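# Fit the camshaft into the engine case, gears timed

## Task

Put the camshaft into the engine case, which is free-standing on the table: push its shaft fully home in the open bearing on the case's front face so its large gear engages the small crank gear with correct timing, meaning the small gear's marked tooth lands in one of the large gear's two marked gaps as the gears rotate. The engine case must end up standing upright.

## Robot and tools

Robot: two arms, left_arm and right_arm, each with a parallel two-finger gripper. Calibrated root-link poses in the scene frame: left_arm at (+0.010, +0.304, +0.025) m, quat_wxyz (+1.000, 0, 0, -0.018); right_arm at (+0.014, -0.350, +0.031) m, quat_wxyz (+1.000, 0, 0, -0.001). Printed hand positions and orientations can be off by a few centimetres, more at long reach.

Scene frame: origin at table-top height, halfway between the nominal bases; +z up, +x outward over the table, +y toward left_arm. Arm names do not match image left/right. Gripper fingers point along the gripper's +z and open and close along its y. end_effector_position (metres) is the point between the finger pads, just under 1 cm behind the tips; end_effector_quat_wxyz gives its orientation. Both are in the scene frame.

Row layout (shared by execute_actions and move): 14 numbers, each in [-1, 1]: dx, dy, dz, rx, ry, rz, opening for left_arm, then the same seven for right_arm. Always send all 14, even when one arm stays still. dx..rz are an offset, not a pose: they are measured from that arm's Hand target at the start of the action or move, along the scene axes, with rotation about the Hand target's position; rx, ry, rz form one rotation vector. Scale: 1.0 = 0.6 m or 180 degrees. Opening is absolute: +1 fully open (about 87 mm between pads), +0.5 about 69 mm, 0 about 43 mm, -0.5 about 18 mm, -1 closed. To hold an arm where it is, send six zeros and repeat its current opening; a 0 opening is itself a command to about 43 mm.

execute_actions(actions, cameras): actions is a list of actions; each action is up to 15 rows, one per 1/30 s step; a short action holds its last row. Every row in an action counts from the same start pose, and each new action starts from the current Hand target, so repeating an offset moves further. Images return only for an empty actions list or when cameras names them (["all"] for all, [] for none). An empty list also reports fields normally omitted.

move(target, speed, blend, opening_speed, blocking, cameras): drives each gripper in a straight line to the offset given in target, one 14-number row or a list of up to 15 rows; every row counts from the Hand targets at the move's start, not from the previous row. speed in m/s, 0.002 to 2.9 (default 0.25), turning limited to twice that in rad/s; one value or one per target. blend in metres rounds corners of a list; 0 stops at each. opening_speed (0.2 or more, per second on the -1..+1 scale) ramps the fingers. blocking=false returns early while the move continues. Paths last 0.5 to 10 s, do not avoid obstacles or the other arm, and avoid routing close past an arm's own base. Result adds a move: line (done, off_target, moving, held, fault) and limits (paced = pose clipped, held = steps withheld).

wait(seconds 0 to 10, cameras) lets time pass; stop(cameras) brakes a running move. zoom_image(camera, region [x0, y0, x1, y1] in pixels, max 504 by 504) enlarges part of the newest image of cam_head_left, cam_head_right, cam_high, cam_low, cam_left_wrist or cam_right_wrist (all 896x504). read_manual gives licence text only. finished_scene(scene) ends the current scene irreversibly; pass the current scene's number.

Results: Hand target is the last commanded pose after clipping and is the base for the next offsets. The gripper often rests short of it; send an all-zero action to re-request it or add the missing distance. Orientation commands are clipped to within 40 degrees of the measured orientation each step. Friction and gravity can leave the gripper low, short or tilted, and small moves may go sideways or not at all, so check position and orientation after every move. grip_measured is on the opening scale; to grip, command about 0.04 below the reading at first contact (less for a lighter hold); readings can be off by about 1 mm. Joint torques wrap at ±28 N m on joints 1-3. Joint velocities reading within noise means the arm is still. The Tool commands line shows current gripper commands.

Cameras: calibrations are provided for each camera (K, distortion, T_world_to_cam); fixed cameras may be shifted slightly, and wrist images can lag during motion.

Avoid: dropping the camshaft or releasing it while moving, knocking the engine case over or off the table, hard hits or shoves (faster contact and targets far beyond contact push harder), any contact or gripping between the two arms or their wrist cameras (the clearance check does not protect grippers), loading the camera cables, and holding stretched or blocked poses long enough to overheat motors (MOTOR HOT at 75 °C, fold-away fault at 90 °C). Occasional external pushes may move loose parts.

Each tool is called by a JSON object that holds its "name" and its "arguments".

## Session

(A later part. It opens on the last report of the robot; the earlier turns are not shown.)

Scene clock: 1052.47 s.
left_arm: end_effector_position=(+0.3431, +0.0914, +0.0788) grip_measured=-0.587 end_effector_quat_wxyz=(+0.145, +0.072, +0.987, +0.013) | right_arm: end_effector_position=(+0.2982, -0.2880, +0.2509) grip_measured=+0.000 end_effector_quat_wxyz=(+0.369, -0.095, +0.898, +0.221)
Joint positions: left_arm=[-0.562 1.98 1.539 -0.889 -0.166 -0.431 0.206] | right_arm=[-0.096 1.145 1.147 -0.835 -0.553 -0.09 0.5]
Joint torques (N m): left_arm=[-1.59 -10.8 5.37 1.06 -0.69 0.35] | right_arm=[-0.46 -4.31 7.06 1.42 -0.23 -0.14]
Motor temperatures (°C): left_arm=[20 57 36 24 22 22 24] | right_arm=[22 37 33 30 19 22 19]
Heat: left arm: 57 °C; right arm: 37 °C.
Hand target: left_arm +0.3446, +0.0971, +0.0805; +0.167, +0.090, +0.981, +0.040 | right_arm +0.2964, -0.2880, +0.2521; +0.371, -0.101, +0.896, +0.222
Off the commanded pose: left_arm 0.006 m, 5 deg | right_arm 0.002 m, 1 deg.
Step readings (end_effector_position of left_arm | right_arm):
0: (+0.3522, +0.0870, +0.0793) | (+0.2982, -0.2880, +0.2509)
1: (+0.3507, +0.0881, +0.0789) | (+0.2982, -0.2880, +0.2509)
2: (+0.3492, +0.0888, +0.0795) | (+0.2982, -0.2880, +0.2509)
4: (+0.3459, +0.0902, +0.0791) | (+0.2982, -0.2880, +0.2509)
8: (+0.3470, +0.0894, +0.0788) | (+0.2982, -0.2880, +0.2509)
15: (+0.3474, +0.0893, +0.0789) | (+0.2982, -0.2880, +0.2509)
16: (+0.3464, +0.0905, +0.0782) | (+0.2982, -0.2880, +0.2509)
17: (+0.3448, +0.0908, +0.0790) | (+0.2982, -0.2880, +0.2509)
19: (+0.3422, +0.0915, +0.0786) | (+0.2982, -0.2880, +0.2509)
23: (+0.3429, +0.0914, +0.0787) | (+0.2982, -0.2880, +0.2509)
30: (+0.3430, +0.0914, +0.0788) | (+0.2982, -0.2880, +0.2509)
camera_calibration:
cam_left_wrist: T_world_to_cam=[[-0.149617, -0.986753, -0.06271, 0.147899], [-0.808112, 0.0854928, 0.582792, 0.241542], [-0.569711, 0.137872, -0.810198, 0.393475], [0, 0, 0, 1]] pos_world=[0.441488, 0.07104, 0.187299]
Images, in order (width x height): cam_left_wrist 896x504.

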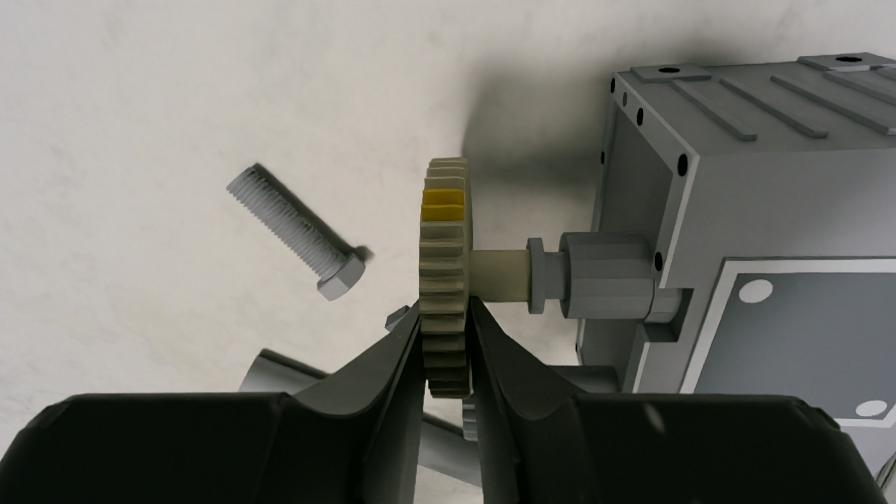

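{"name": "wait", "arguments": {"seconds": 0, "cameras": ["cam_low","cam_left_wrist"]}}

{"name": "zoom_image", "arguments": {"camera": "cam_low", "region": [510, 220, 590, 290]}}

Scene clock: 1054.73 s.
left_arm: end_effector_position=(+0.3431, +0.0914, +0.0788) grip_measured=-0.587 end_effector_quat_wxyz=(+0.145, +0.072, +0.987, +0.013) | right_arm: end_effector_position=(+0.2982, -0.2880, +0.2509) grip_measured=+0.000 end_effector_quat_wxyz=(+0.369, -0.095, +0.898, +0.221)
Joint positions: left_arm=[-0.562 1.98 1.539 -0.889 -0.166 -0.431 0.206] | right_arm=[-0.096 1.145 1.147 -0.835 -0.553 -0.09 0.5]
Joint torques (N m): left_arm=[-1.58 -10.76 5.33 1.07 -0.69 0.35] | right_arm=[-0.51 -4.29 7.06 1.42 -0.23 -0.15]
Motor temperatures (°C): left_arm=[20 57 36 24 22 22 24] | right_arm=[22 37 33 30 19 22 19]
Heat: left arm: 57 °C; right arm: 37 °C.
Hand target: left_arm +0.3446, +0.0971, +0.0805; +0.167, +0.090, +0.981, +0.040 | right_arm +0.2964, -0.2880, +0.2521; +0.371, -0.101, +0.896, +0.222
Tool commands: left_gripper/opening=-0.85 right_gripper/opening=+0.0
Off the commanded pose: left_arm 0.006 m, 5 deg | right_arm 0.002 m, 1 deg.
camera_calibration:
cam_left_wrist: T_world_to_cam=[[-0.149617, -0.986753, -0.06271, 0.147899], [-0.808112, 0.0854928, 0.582792, 0.241542], [-0.569711, 0.137872, -0.810198, 0.393475], [0, 0, 0, 1]] pos_world=[0.441488, 0.07104, 0.187299]
Images, in order (width x height): cam_low 896x504, cam_left_wrist 896x504.

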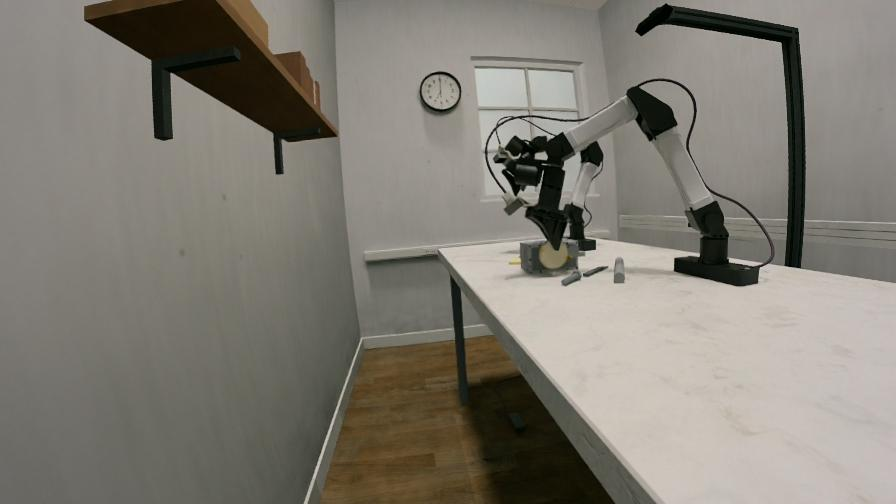

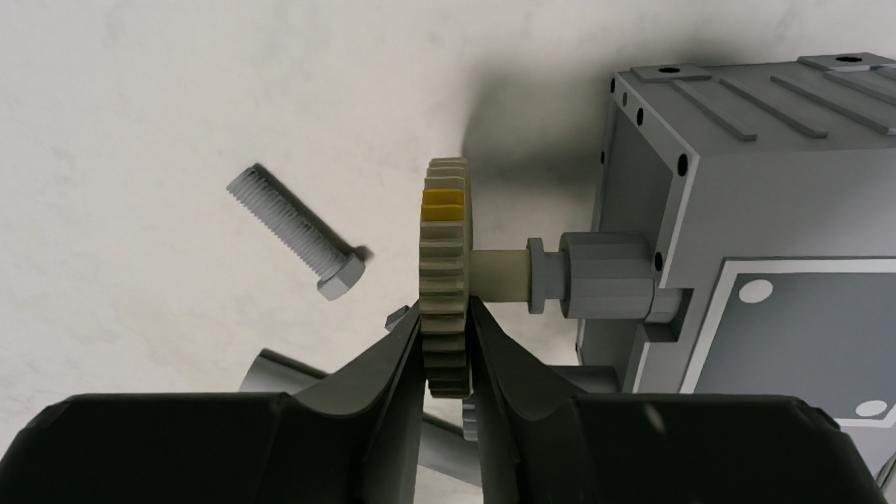

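Scaled by 6.300.

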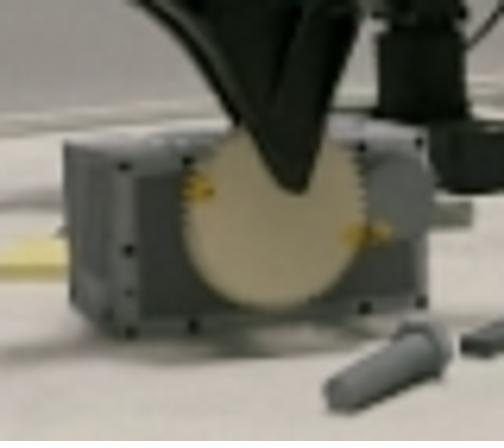

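{"name": "move", "arguments": {"target": [[0,0,0,0,0,0,-0.1,0,0,0,0,0,0,0],[0.01,-0.01,0.1,0,0.09,0,-0.1,0,0,0,0,0,0,0],[0.033,-0.076,0.07,0,0.09,0,-0.1,0,0,0,0,0,0,0]], "speed": 0.15, "cameras": ["cam_left_wrist"]}}

Scene clock: 1067.60 s.
left_arm: end_effector_position=(+0.3640, +0.0537, +0.1193) grip_measured=-0.100 end_effector_quat_wxyz=(+0.032, +0.099, +0.994, +0.032) | right_arm: end_effector_position=(+0.2982, -0.2880, +0.2509) grip_measured=+0.000 end_effector_quat_wxyz=(+0.369, -0.095, +0.898, +0.221)
Joint positions: left_arm=[-0.576 2.438 2.443 -1.552 -0.087 -0.411 0.45] | right_arm=[-0.096 1.145 1.147 -0.835 -0.553 -0.09 0.5]
Joint torques (N m): left_arm=[0.57 -11.1 9.44 0.3 0.09 0] | right_arm=[-0.5 -4.29 7.08 1.41 -0.23 -0.16]
Motor temperatures (°C): left_arm=[20 55 36 25 22 22 24] | right_arm=[22 37 33 30 19 22 19]
Heat: left arm: 55 °C; right arm: 37 °C.
Hand target: left_arm +0.3643, +0.0515, +0.1223; +0.027, +0.095, +0.995, +0.027 | right_arm +0.2964, -0.2880, +0.2521; +0.371, -0.101, +0.896, +0.222
Off the commanded pose: left_arm 0.004 m, 1 deg | right_arm 0.002 m, 1 deg.
joint sent to its limit (left arm) — joint 4 (wrist pitch), lower limit. The joint targets still meet the commanded pose.
move: done
camera_calibration:
cam_left_wrist: T_world_to_cam=[[-0.20953, -0.974191, -0.0839608, 0.139947], [-0.654089, 0.0758186, 0.752608, 0.162214], [-0.726818, 0.212612, -0.653094, 0.477887], [0, 0, 0, 1]] pos_world=[0.482763, 0.0224319, 0.201772]
Images, in order (width x height): cam_left_wrist 896x504.

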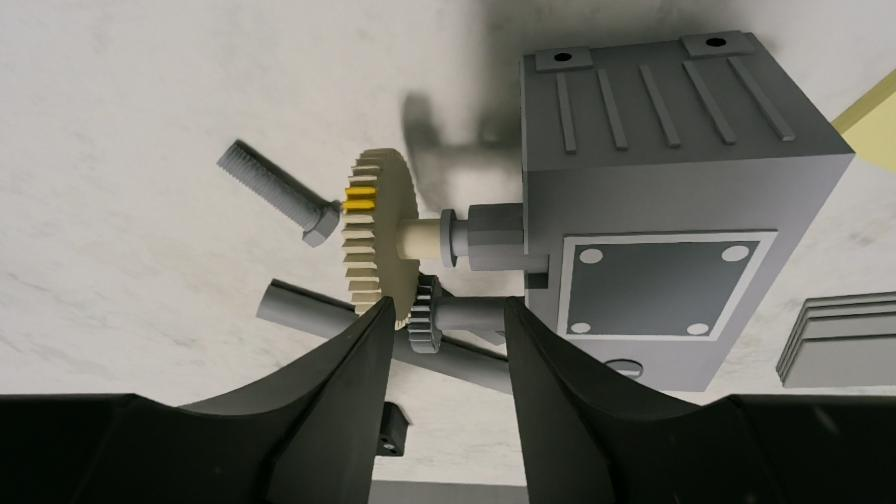

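{"name": "move", "arguments": {"target": [[0.006,-0.004,-0.045,0,0,0,-0.1,0,0,0,0,0,0,0],[0.006,-0.004,-0.095,0,0,0,-0.1,0,0,0,0,0,0,0]], "speed": 0.1, "cameras": ["cam_left_wrist"]}}

Scene clock: 1073.73 s.
left_arm: end_effector_position=(+0.3690, +0.0552, +0.0686) grip_measured=-0.100 end_effector_quat_wxyz=(+0.025, +0.094, +0.995, +0.038) | right_arm: end_effector_position=(+0.2982, -0.2880, +0.2509) grip_measured=+0.000 end_effector_quat_wxyz=(+0.369, -0.095, +0.898, +0.221)
Joint positions: left_arm=[-0.568 2.437 2.236 -1.362 -0.091 -0.414 0.45] | right_arm=[-0.096 1.145 1.147 -0.835 -0.553 -0.09 0.5]
Joint torques (N m): left_arm=[-0.35 -12.52 5.16 0.73 0.12 0] | right_arm=[-0.58 -4.33 7.09 1.4 -0.24 -0.14]
Motor temperatures (°C): left_arm=[20 56 37 24 22 22 23] | right_arm=[22 37 33 30 19 22 19]
Heat: left arm: 56 °C; right arm: 37 °C.
Hand target: left_arm +0.3678, +0.0490, +0.0654; +0.027, +0.095, +0.995, +0.027 | right_arm +0.2964, -0.2880, +0.2521; +0.371, -0.101, +0.896, +0.222
Off the commanded pose: left_arm 0.007 m, 1 deg | right_arm 0.002 m, 1 deg.
move: done
camera_calibration:
cam_left_wrist: T_world_to_cam=[[-0.199726, -0.975394, -0.0933639, 0.135447], [-0.64625, 0.0595056, 0.760802, 0.200926], [-0.736526, 0.212288, -0.642233, 0.450869], [0, 0, 0, 1]] pos_world=[0.488978, 0.0244441, 0.149343]
Images, in order (width x height): cam_left_wrist 896x504.

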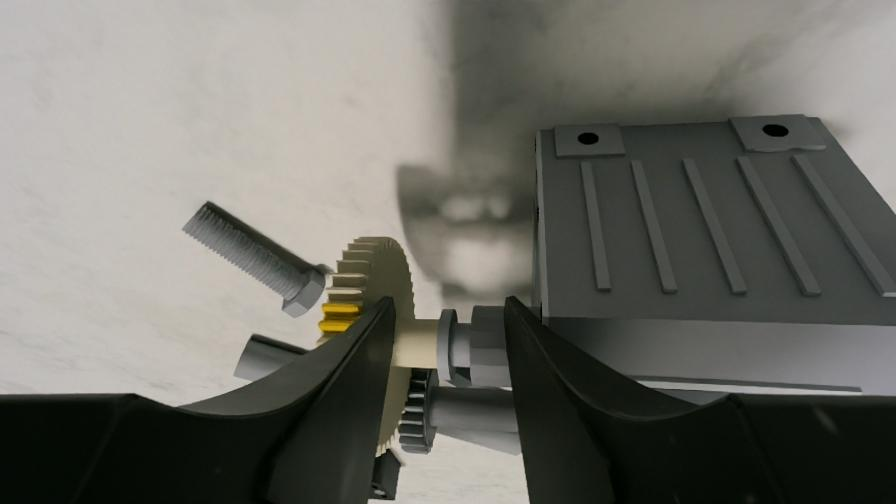

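{"name": "move", "arguments": {"target": [[0,0.004,0,0,0,0,0.3,0,0,0,0,0,0,0]], "opening_speed": 0.25, "cameras": ["cam_left_wrist"]}}

Scene clock: 1080.53 s.
left_arm: end_effector_position=(+0.3701, +0.0612, +0.0685) grip_measured=+0.140 end_effector_quat_wxyz=(+0.025, +0.086, +0.995, +0.045) | right_arm: end_effector_position=(+0.2982, -0.2880, +0.2509) grip_measured=+0.000 end_effector_quat_wxyz=(+0.369, -0.095, +0.898, +0.221)
Joint positions: left_arm=[-0.56 2.433 2.227 -1.365 -0.103 -0.422 0.57] | right_arm=[-0.096 1.145 1.147 -0.835 -0.553 -0.09 0.5]
Joint torques (N m): left_arm=[-0.81 -12.74 4.71 0.8 0.22 0.14] | right_arm=[-0.54 -4.25 7.08 1.41 -0.22 -0.15]
Motor temperatures (°C): left_arm=[20 58 36 24 22 22 23] | right_arm=[22 37 33 30 19 22 19]
Heat: left arm: 58 °C; right arm: 37 °C.
Hand target: left_arm +0.3679, +0.0515, +0.0653; +0.027, +0.095, +0.995, +0.027 | right_arm +0.2964, -0.2880, +0.2521; +0.371, -0.101, +0.896, +0.222
Off the commanded pose: left_arm 0.010 m, 2 deg | right_arm 0.002 m, 1 deg.
move: done
camera_calibration:
cam_left_wrist: T_world_to_cam=[[-0.183602, -0.977136, -0.10722, 0.136467], [-0.647971, 0.0382819, 0.760703, 0.203392], [-0.739205, 0.209142, -0.640184, 0.451333], [0, 0, 0, 1]] pos_world=[0.490475, 0.0311675, 0.148847]
Images, in order (width x height): cam_left_wrist 896x504.

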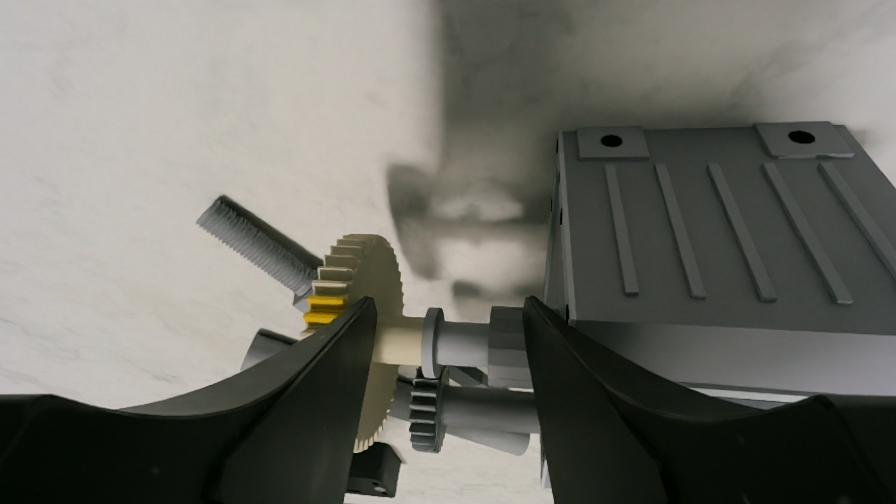

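{"name": "move", "arguments": {"target": [[0,-0.005,0,0,0,0,-0.1,0,0,0,0,0,0,0],[0,0,0.1,0,0,0,-0.1,0,0,0,0,0,0,0],[-0.026,0.077,0.1,0,0,0,-0.1,0,0,0,0,0,0,0],[-0.026,0.077,0.045,0,0,0,-0.1,0,0,0,0,0,0,0]], "speed": 0.15, "cameras": ["cam_left_wrist","cam_low"]}}

{"name": "zoom_image", "arguments": {"camera": "cam_low", "region": [510, 220, 590, 290]}}

Scene clock: 1093.13 s.
left_arm: end_effector_position=(+0.3525, +0.1015, +0.0846) grip_measured=-0.100 end_effector_quat_wxyz=(+0.016, +0.091, +0.995, +0.041) | right_arm: end_effector_position=(+0.2982, -0.2880, +0.2509) grip_measured=+0.000 end_effector_quat_wxyz=(+0.369, -0.095, +0.898, +0.221)
Joint positions: left_arm=[-0.5 2.253 1.977 -1.3 -0.087 -0.353 0.45] | right_arm=[-0.096 1.145 1.147 -0.835 -0.553 -0.09 0.5]
Joint torques (N m): left_arm=[-0.09 -13.41 5.79 0.53 0.11 0.12] | right_arm=[-0.49 -4.34 7.13 1.41 -0.23 -0.15]
Motor temperatures (°C): left_arm=[20 59 35 24 22 22 23] | right_arm=[22 36 33 30 19 22 19]
Heat: left arm: 59 °C; right arm: 36 °C.
Hand target: left_arm +0.3524, +0.0977, +0.0925; +0.028, +0.095, +0.995, +0.027 | right_arm +0.2964, -0.2880, +0.2521; +0.371, -0.101, +0.896, +0.222
Off the commanded pose: left_arm 0.009 m, 2 deg | right_arm 0.002 m, 1 deg.
move: done
camera_calibration:
cam_left_wrist: T_world_to_cam=[[-0.193632, -0.976257, -0.0971006, 0.176996], [-0.633879, 0.0489513, 0.771881, 0.171227], [-0.748802, 0.211011, -0.628308, 0.442427], [0, 0, 0, 1]] pos_world=[0.474099, 0.071055, 0.163]
Images, in order (width x height): cam_low 896x504, cam_left_wrist 896x504.

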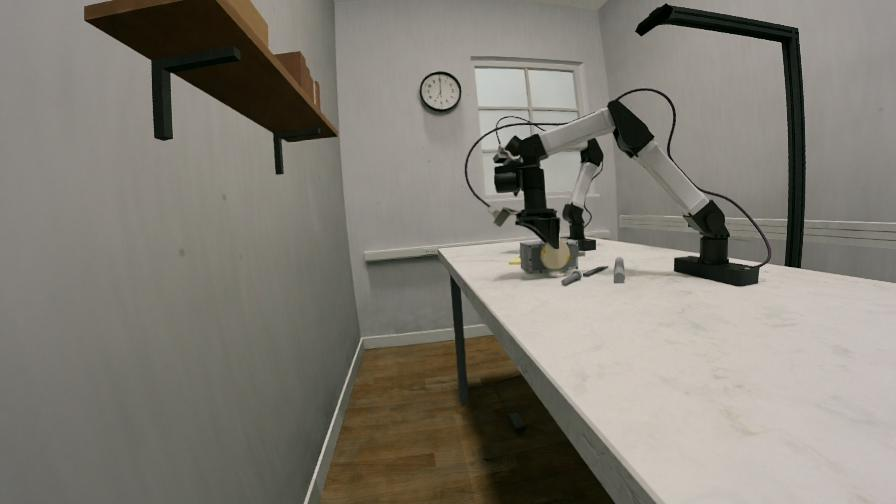

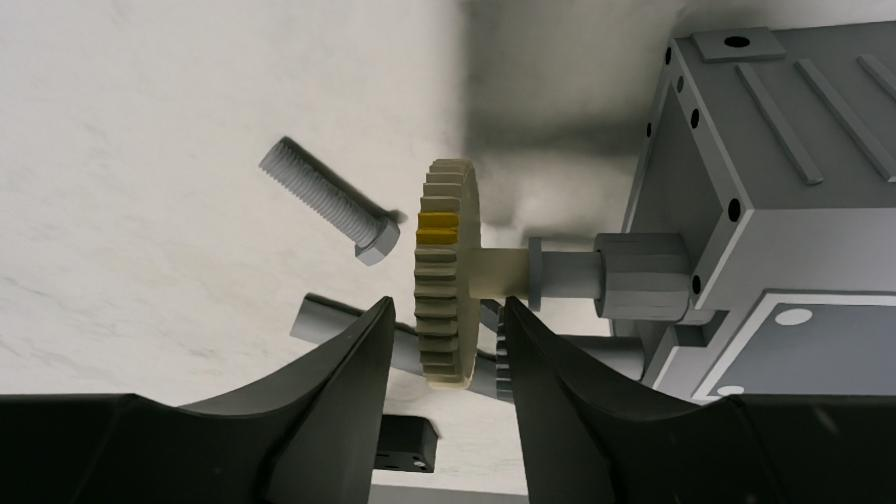

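Scaled by 6.300.

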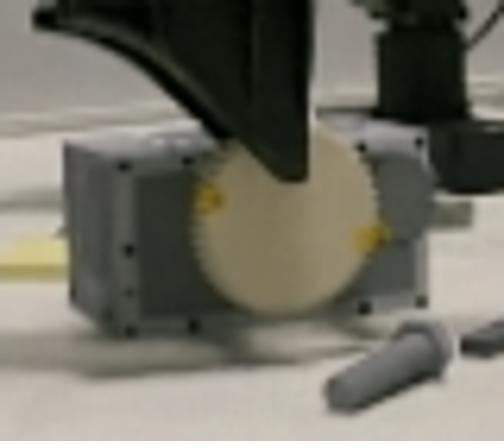

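{"name": "move", "arguments": {"target": [[0,0,0,0,0,0,-0.9,0,0,0,0,0,0,0],[-0.011,0,-0.003,0,-0.08,0,-0.9,0,0,0,0,0,0,0]], "speed": 0.06, "opening_speed": 0.8, "cameras": ["cam_left_wrist","cam_low"]}}

{"name": "zoom_image", "arguments": {"camera": "cam_low", "region": [510, 220, 590, 290]}}

Scene clock: 1101.37 s.
left_arm: end_effector_position=(+0.3477, +0.1016, +0.0849) grip_measured=-0.572 end_effector_quat_wxyz=(+0.137, +0.076, +0.987, +0.038) | right_arm: end_effector_position=(+0.2982, -0.2880, +0.2509) grip_measured=+0.000 end_effector_quat_wxyz=(+0.369, -0.095, +0.898, +0.221)
Joint positions: left_arm=[-0.55 2.005 1.601 -0.961 -0.199 -0.411 0.214] | right_arm=[-0.096 1.145 1.147 -0.835 -0.553 -0.09 0.5]
Joint torques (N m): left_arm=[-1.7 -11.67 5.91 0.95 -0.23 0.19] | right_arm=[-0.55 -4.4 7.12 1.41 -0.24 -0.14]
Motor temperatures (°C): left_arm=[20 60 35 24 22 22 23] | right_arm=[22 36 33 30 19 22 19]
Heat: left arm: 60 °C; right arm: 36 °C.
Hand target: left_arm +0.3456, +0.0976, +0.0906; +0.152, +0.091, +0.983, +0.038 | right_arm +0.2964, -0.2880, +0.2521; +0.371, -0.101, +0.896, +0.222
Off the commanded pose: left_arm 0.007 m, 2 deg | right_arm 0.002 m, 1 deg.
move: done
camera_calibration:
cam_left_wrist: T_world_to_cam=[[-0.150948, -0.982155, -0.112191, 0.163144], [-0.80074, 0.0549297, 0.596489, 0.240253], [-0.579681, 0.179875, -0.794742, 0.39747], [0, 0, 0, 1]] pos_world=[0.447412, 0.0755408, 0.190881]
Images, in order (width x height): cam_low 896x504, cam_left_wrist 896x504.

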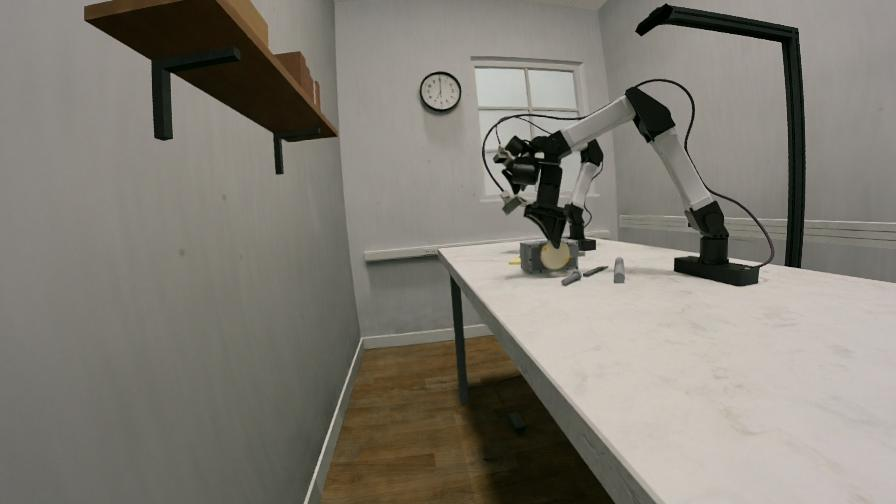

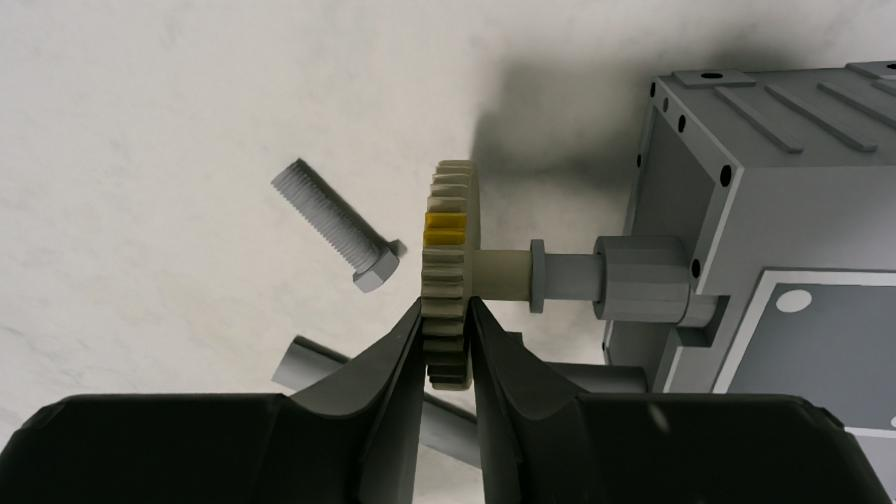

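Scaled by 6.300.

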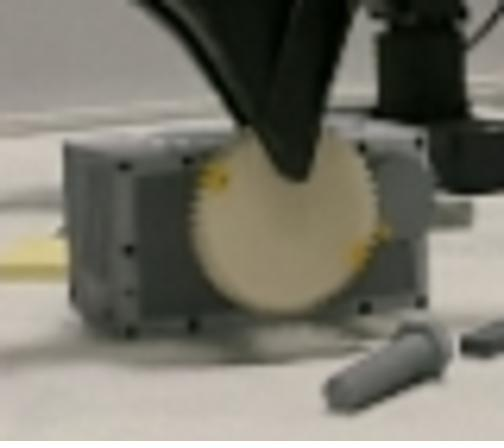

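{"name": "move", "arguments": {"target": [[-0.002,-0.012,0,0,0,0,-0.9,0,0,0,0,0,0,0],[-0.005,-0.028,0,0,0,0,-0.9,0,0,0,0,0,0,0]], "speed": 0.04, "cameras": ["cam_left_wrist","cam_low"]}}

{"name": "zoom_image", "arguments": {"camera": "cam_low", "region": [510, 220, 590, 290]}}

Scene clock: 1107.40 s.
left_arm: end_effector_position=(+0.3467, +0.0996, +0.0856) grip_measured=-0.564 end_effector_quat_wxyz=(+0.147, +0.070, +0.985, +0.053) | right_arm: end_effector_position=(+0.2982, -0.2880, +0.2509) grip_measured=+0.000 end_effector_quat_wxyz=(+0.369, -0.095, +0.898, +0.221)
Joint positions: left_arm=[-0.572 2.005 1.601 -0.963 -0.241 -0.441 0.218] | right_arm=[-0.096 1.145 1.147 -0.835 -0.553 -0.09 0.5]
Joint torques (N m): left_arm=[-3.44 -9.22 9.59 0.78 0.02 0.13] | right_arm=[-0.46 -4.33 7.08 1.41 -0.22 -0.15]
Motor temperatures (°C): left_arm=[20 61 35 25 22 22 23] | right_arm=[22 36 33 30 19 22 19]
Heat: left arm: 61 °C; right arm: 36 °C.
Hand target: left_arm +0.3427, +0.0808, +0.0906; +0.152, +0.091, +0.983, +0.039 | right_arm +0.2964, -0.2880, +0.2521; +0.371, -0.101, +0.896, +0.222
Off the commanded pose: left_arm 0.020 m, 3 deg | right_arm 0.002 m, 1 deg.
move: off_target (left_arm)
camera_calibration:
cam_left_wrist: T_world_to_cam=[[-0.132366, -0.981028, -0.141643, 0.157142], [-0.815062, 0.0264088, 0.578771, 0.248436], [-0.564051, 0.192058, -0.803095, 0.39194], [0, 0, 0, 1]] pos_world=[0.444365, 0.0723248, 0.193236]
Images, in order (width x height): cam_low 896x504, cam_left_wrist 896x504.

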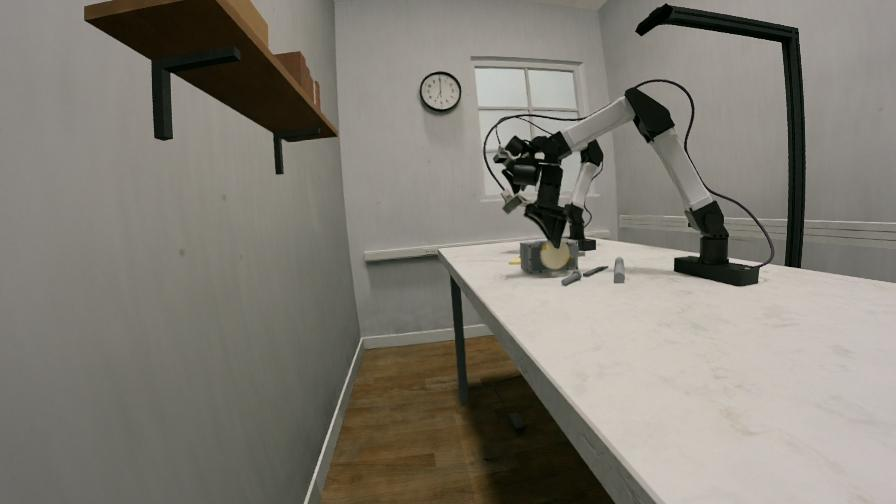

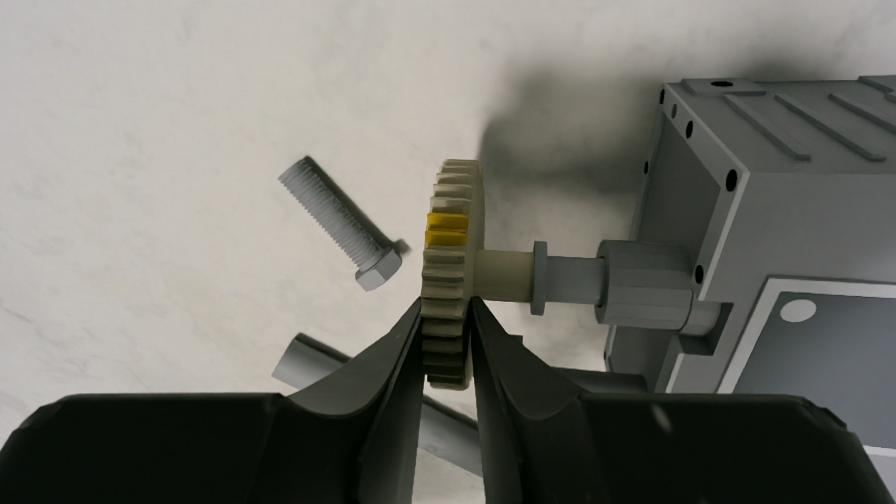

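Scaled by 6.300.

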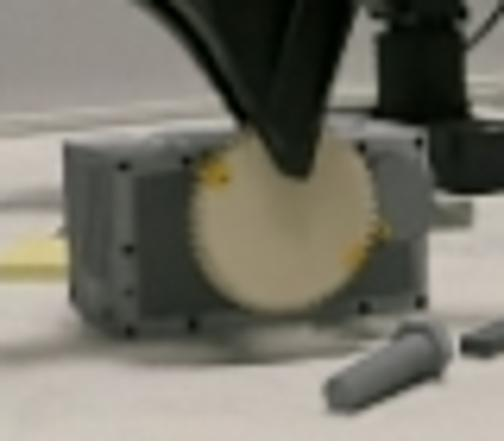

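{"name": "move", "arguments": {"target": [[0.003,0.028,0,0,0,0,-0.2,0,0,0,0,0,0,0],[0.005,0.05,0.12,0,0.08,0,-0.2,0,0,0,0,0,0,0],[0.012,0.12,0.12,0,0.08,0,-1,0,0,0,0,0,0,0],[0.016,0.12,-0.045,0,0.08,0,-1,0,0,0,0,0,0,0],[0.014,0.075,-0.045,0,0.08,0,-1,0,0,0,0,0,0,0]], "speed": [0.1,0.25,0.25,0.15,0.06], "cameras": ["cam_left_wrist","cam_low"]}}

{"name": "zoom_image", "arguments": {"camera": "cam_low", "region": [510, 220, 590, 290]}}

Scene clock: 1118.97 s.
left_arm: end_effector_position=(+0.3480, +0.1310, +0.0617) grip_measured=-0.964 end_effector_quat_wxyz=(+0.028, +0.098, +0.994, +0.034) | right_arm: end_effector_position=(+0.2982, -0.2880, +0.2509) grip_measured=+0.000 end_effector_quat_wxyz=(+0.369, -0.095, +0.898, +0.221)
Joint positions: left_arm=[-0.445 2.154 1.729 -1.12 -0.083 -0.282 0.018] | right_arm=[-0.096 1.145 1.147 -0.835 -0.553 -0.09 0.5]
Joint torques (N m): left_arm=[0.03 -9.06 9.78 0.33 0.1 -0.01] | right_arm=[-0.51 -4.34 7.15 1.41 -0.23 -0.14]
Motor temperatures (°C): left_arm=[21 59 36 25 22 22 23] | right_arm=[22 36 33 30 19 22 19]
Heat: left arm: 59 °C; right arm: 36 °C.
Hand target: left_arm +0.3511, +0.1259, +0.0636; +0.027, +0.095, +0.995, +0.027 | right_arm +0.2964, -0.2880, +0.2521; +0.371, -0.101, +0.896, +0.222
Off the commanded pose: left_arm 0.006 m, 1 deg | right_arm 0.002 m, 1 deg.
move: done
camera_calibration:
cam_left_wrist: T_world_to_cam=[[-0.206816, -0.97461, -0.0858061, 0.206354], [-0.648632, 0.0709255, 0.75779, 0.187726], [-0.732464, 0.21238, -0.646832, 0.413714], [0, 0, 0, 1]] pos_world=[0.467473, 0.099936, 0.143053]
Images, in order (width x height): cam_low 896x504, cam_left_wrist 896x504.

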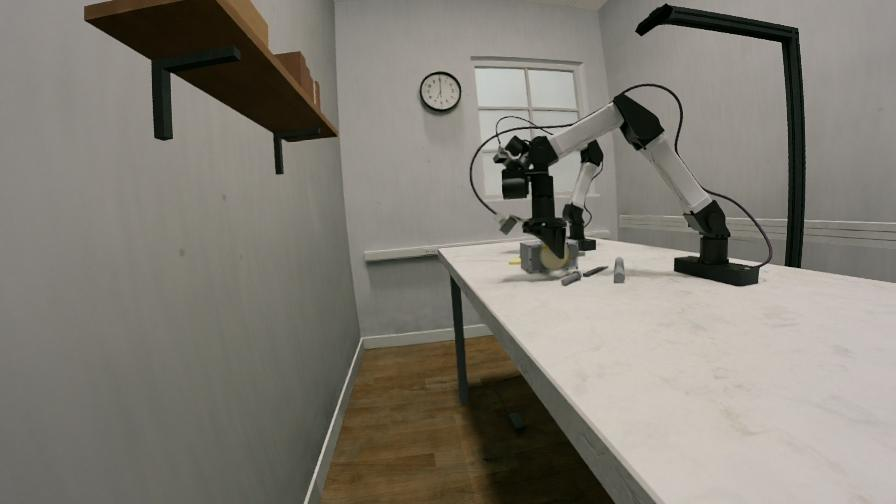

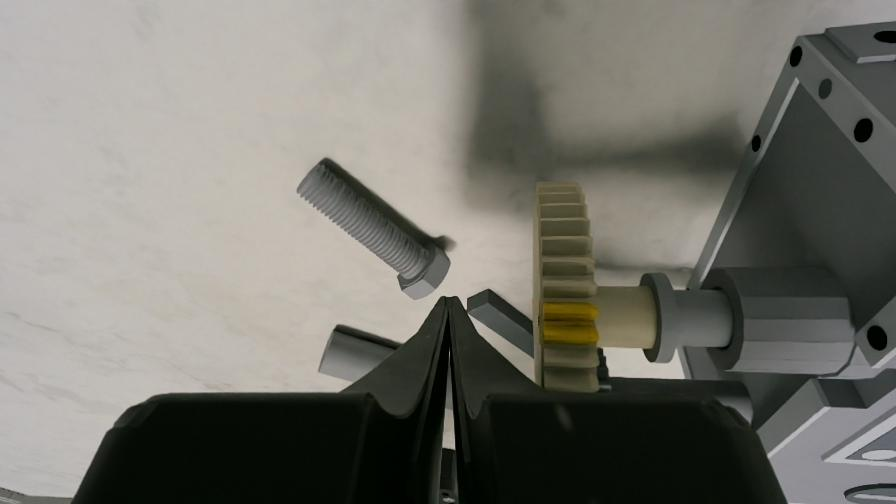

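Scaled by 6.300.

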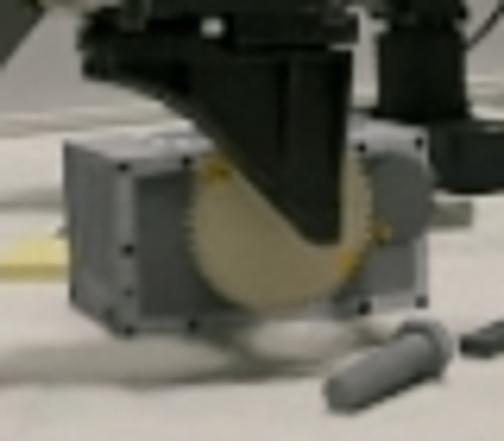

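{"name": "move", "arguments": {"target": [[0.012,0,0.006,0,0,0,-1,0,0,0,0,0,0,0],[0.01,-0.04,0.006,0,0,0,-1,0,0,0,0,0,0,0],[0.008,-0.06,0.006,0,0,0,-1,0,0,0,0,0,0,0]], "speed": 0.05, "cameras": ["cam_left_wrist","cam_low"]}}

{"name": "zoom_image", "arguments": {"camera": "cam_low", "region": [510, 220, 590, 290]}}

Scene clock: 1128.30 s.
left_arm: end_effector_position=(+0.3556, +0.1029, +0.0669) grip_measured=-0.964 end_effector_quat_wxyz=(+0.026, +0.095, +0.994, +0.037) | right_arm: end_effector_position=(+0.2982, -0.2880, +0.2509) grip_measured=+0.000 end_effector_quat_wxyz=(+0.369, -0.095, +0.898, +0.221)
Joint positions: left_arm=[-0.495 2.244 1.895 -1.206 -0.089 -0.339 0.018] | right_arm=[-0.096 1.145 1.147 -0.835 -0.553 -0.09 0.5]
Joint torques (N m): left_arm=[-1.54 -9.5 9.96 0.44 0.13 -0.17] | right_arm=[-0.55 -4.27 7.12 1.41 -0.24 -0.14]
Motor temperatures (°C): left_arm=[21 56 38 24 22 22 23] | right_arm=[22 36 33 30 19 22 19]
Heat: left arm: 56 °C; right arm: 36 °C.
Hand target: left_arm +0.3559, +0.0899, +0.0672; +0.028, +0.095, +0.995, +0.027 | right_arm +0.2964, -0.2880, +0.2521; +0.371, -0.101, +0.896, +0.222
Off the commanded pose: left_arm 0.013 m, 1 deg | right_arm 0.002 m, 1 deg.
move: off_target (left_arm)
camera_calibration:
cam_left_wrist: T_world_to_cam=[[-0.20118, -0.975189, -0.0923756, 0.179461], [-0.647403, 0.0615996, 0.759654, 0.191156], [-0.735116, 0.212632, -0.643733, 0.429343], [0, 0, 0, 1]] pos_world=[0.475476, 0.0719417, 0.147747]
Images, in order (width x height): cam_low 896x504, cam_left_wrist 896x504.

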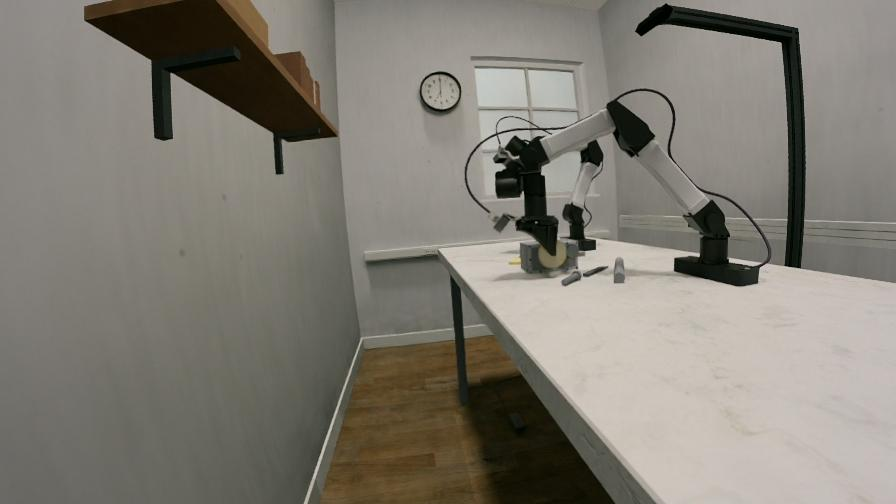

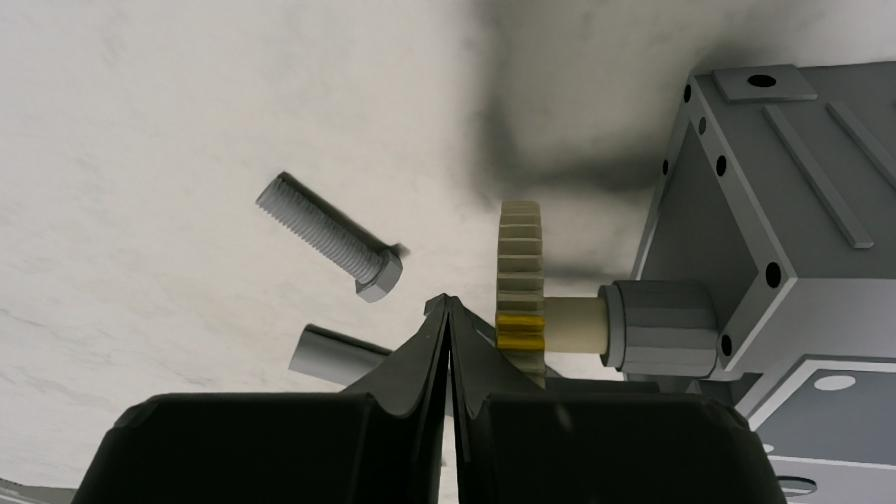

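Scaled by 6.300.

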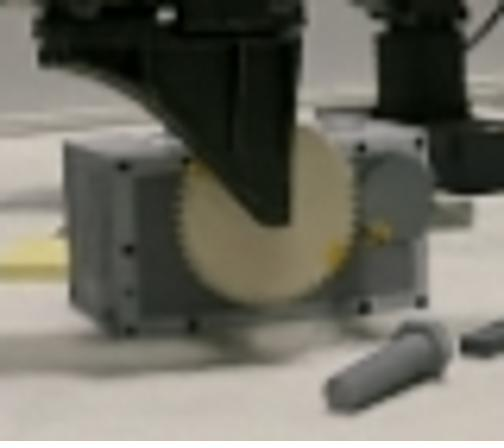

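{"name": "move", "arguments": {"target": [[-0.002,-0.02,0,0,0,0,-1,0,0,0,0,0,0,0],[0,0.05,0,0,0,0,-1,0,0,0,0,0,0,0],[0,0.05,0.12,0,0,0,-1,0,0,0,0,0,0,0],[0.02,-0.05,0.12,0,0,-0.5,-1,0,0,0,0,0,0,0]], "speed": [0.05,0.15,0.25,0.25], "cameras": ["cam_left_wrist","cam_low"]}}

{"name": "zoom_image", "arguments": {"camera": "cam_left_wrist", "region": [330, 80, 730, 330]}}

Scene clock: 1139.80 s.
left_arm: end_effector_position=(+0.3659, +0.0676, +0.1383) grip_measured=-0.964 end_effector_quat_wxyz=(+0.030, +0.766, +0.642, +0.006) | right_arm: end_effector_position=(+0.2982, -0.2880, +0.2509) grip_measured=+0.000 end_effector_quat_wxyz=(+0.369, -0.095, +0.898, +0.221)
Joint positions: left_arm=[-0.636 2.229 2.153 -1.434 0 1.075 0.018] | right_arm=[-0.096 1.145 1.147 -0.835 -0.553 -0.09 0.5]
Joint torques (N m): left_arm=[-0.29 -9.65 9.57 0.49 0.24 0.15] | right_arm=[-0.49 -4.3 7.13 1.4 -0.24 -0.15]
Motor temperatures (°C): left_arm=[21 56 38 24 22 22 23] | right_arm=[22 36 33 29 19 22 19]
Heat: left arm: 56 °C; right arm: 36 °C.
Hand target: left_arm +0.3679, +0.0598, +0.1392; +0.038, +0.770, +0.636, -0.001 | right_arm +0.2964, -0.2880, +0.2521; +0.371, -0.101, +0.896, +0.222
Off the commanded pose: left_arm 0.008 m, 1 deg | right_arm 0.002 m, 1 deg.
move: done
camera_calibration:
cam_left_wrist: T_world_to_cam=[[-0.979907, 0.187898, -0.0669027, 0.356444], [0.0687624, 0.633121, 0.770993, -0.156647], [0.187226, 0.750901, -0.63332, 0.115065], [0, 0, 0, 1]] pos_world=[0.33851, -0.0542008, 0.217494]
Images, in order (width x height): cam_low 896x504, cam_left_wrist 896x504.

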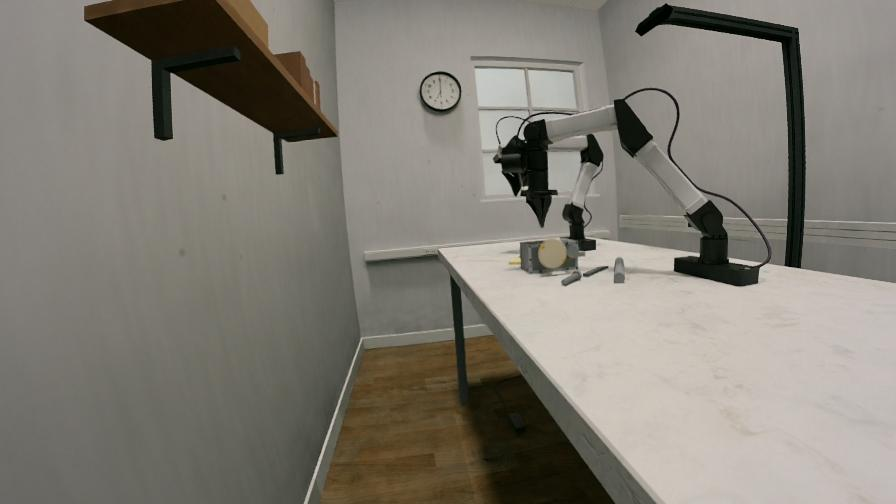

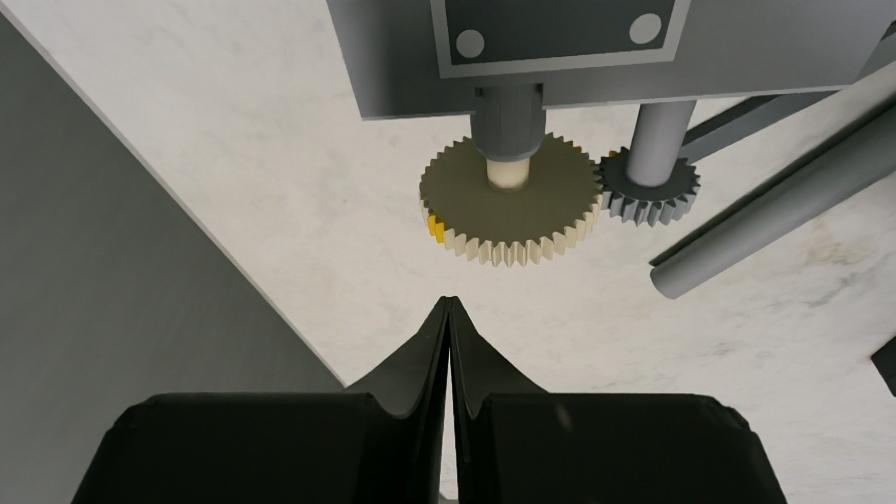

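Scaled by 1.260.

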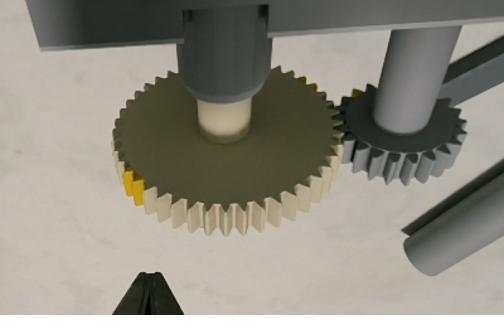

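{"name": "zoom_image", "arguments": {"camera": "cam_left_wrist", "region": [560, 130, 650, 220]}}

{"name": "zoom_image", "arguments": {"camera": "cam_left_wrist", "region": [450, 100, 570, 200]}}

Scaled by 5.600.

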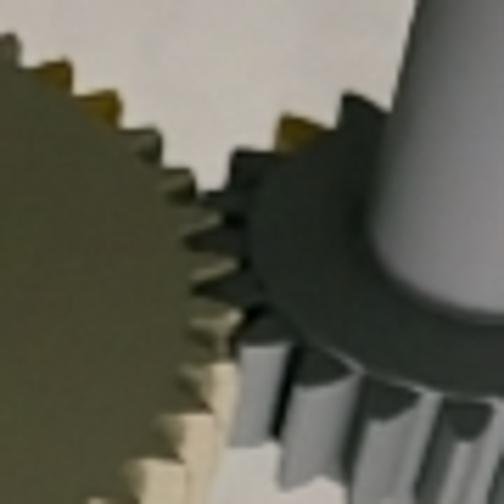

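Scaled by 4.200.

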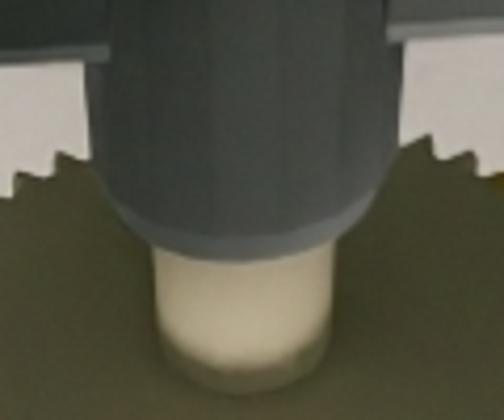

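{"name": "move", "arguments": {"target": [[0.01,0.075,-0.04,0,0,0,-1,0,0,0,0,0,0,0]], "cameras": ["cam_left_wrist"]}}

{"name": "zoom_image", "arguments": {"camera": "cam_left_wrist", "region": [520, 0, 680, 160]}}

Scene clock: 1150.87 s.
left_arm: end_effector_position=(+0.3749, +0.1092, +0.1073) grip_measured=-0.964 end_effector_quat_wxyz=(+0.021, +0.767, +0.642, +0.003) | right_arm: end_effector_position=(+0.2982, -0.2880, +0.2509) grip_measured=+0.000 end_effector_quat_wxyz=(+0.369, -0.095, +0.898, +0.221)
Joint positions: left_arm=[-0.544 2.157 1.913 -1.286 0.007 1.168 0.018] | right_arm=[-0.096 1.145 1.147 -0.835 -0.553 -0.09 0.5]
Joint torques (N m): left_arm=[-0.18 -13.05 5.7 0.59 0.27 0.15] | right_arm=[-0.53 -4.26 7.09 1.41 -0.23 -0.14]
Motor temperatures (°C): left_arm=[20 56 38 24 22 22 23] | right_arm=[22 35 33 29 19 22 19]
Heat: left arm: 56 °C; right arm: 35 °C.
Hand target: left_arm +0.3739, +0.1049, +0.1152; +0.038, +0.770, +0.636, -0.001 | right_arm +0.2964, -0.2880, +0.2521; +0.371, -0.101, +0.896, +0.222
Off the commanded pose: left_arm 0.009 m, 2 deg | right_arm 0.002 m, 1 deg.
move: done
camera_calibration:
cam_left_wrist: T_world_to_cam=[[-0.98065, 0.189784, -0.0480397, 0.353544], [0.0830073, 0.625325, 0.775937, -0.164633], [0.177301, 0.756935, -0.628979, 0.0650857], [0, 0, 0, 1]] pos_world=[0.348829, -0.0134137, 0.185666]
Images, in order (width x height): cam_left_wrist 896x504.

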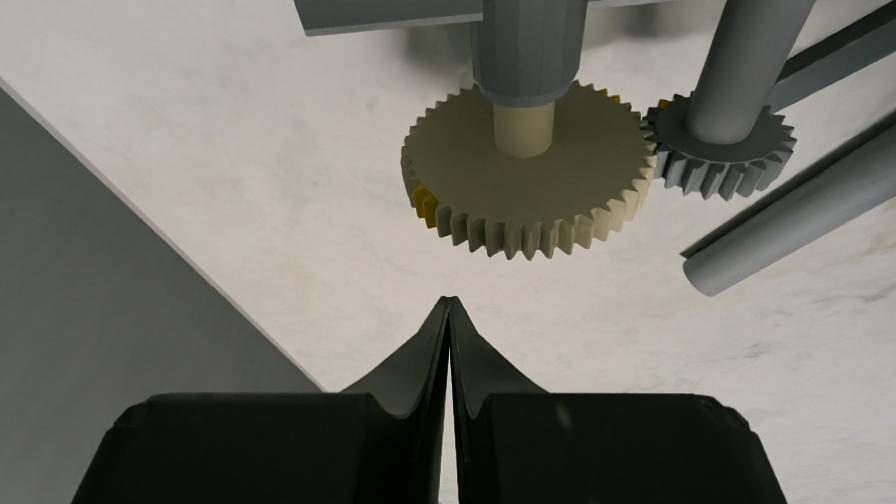

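Scaled by 3.150.

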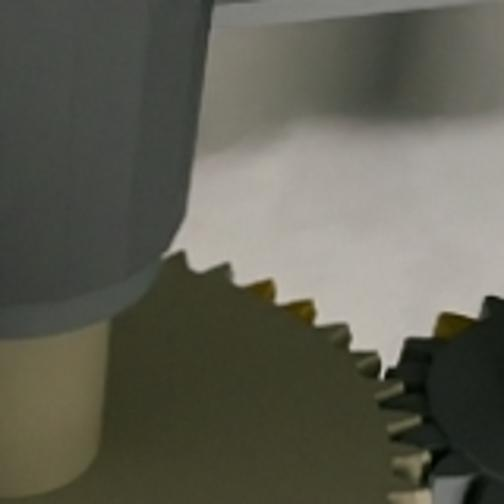

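{"name": "zoom_image", "arguments": {"camera": "cam_left_wrist", "region": [595, 80, 695, 180]}}

Scaled by 5.040.

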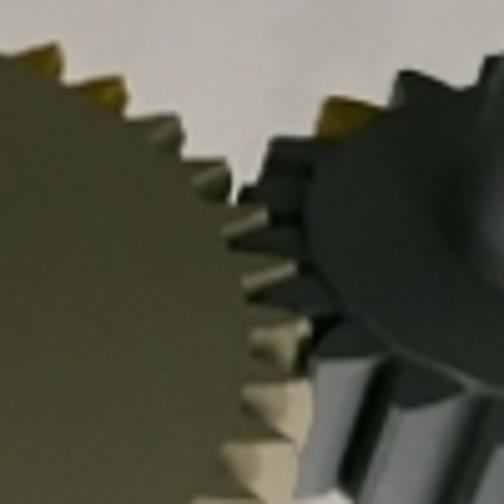

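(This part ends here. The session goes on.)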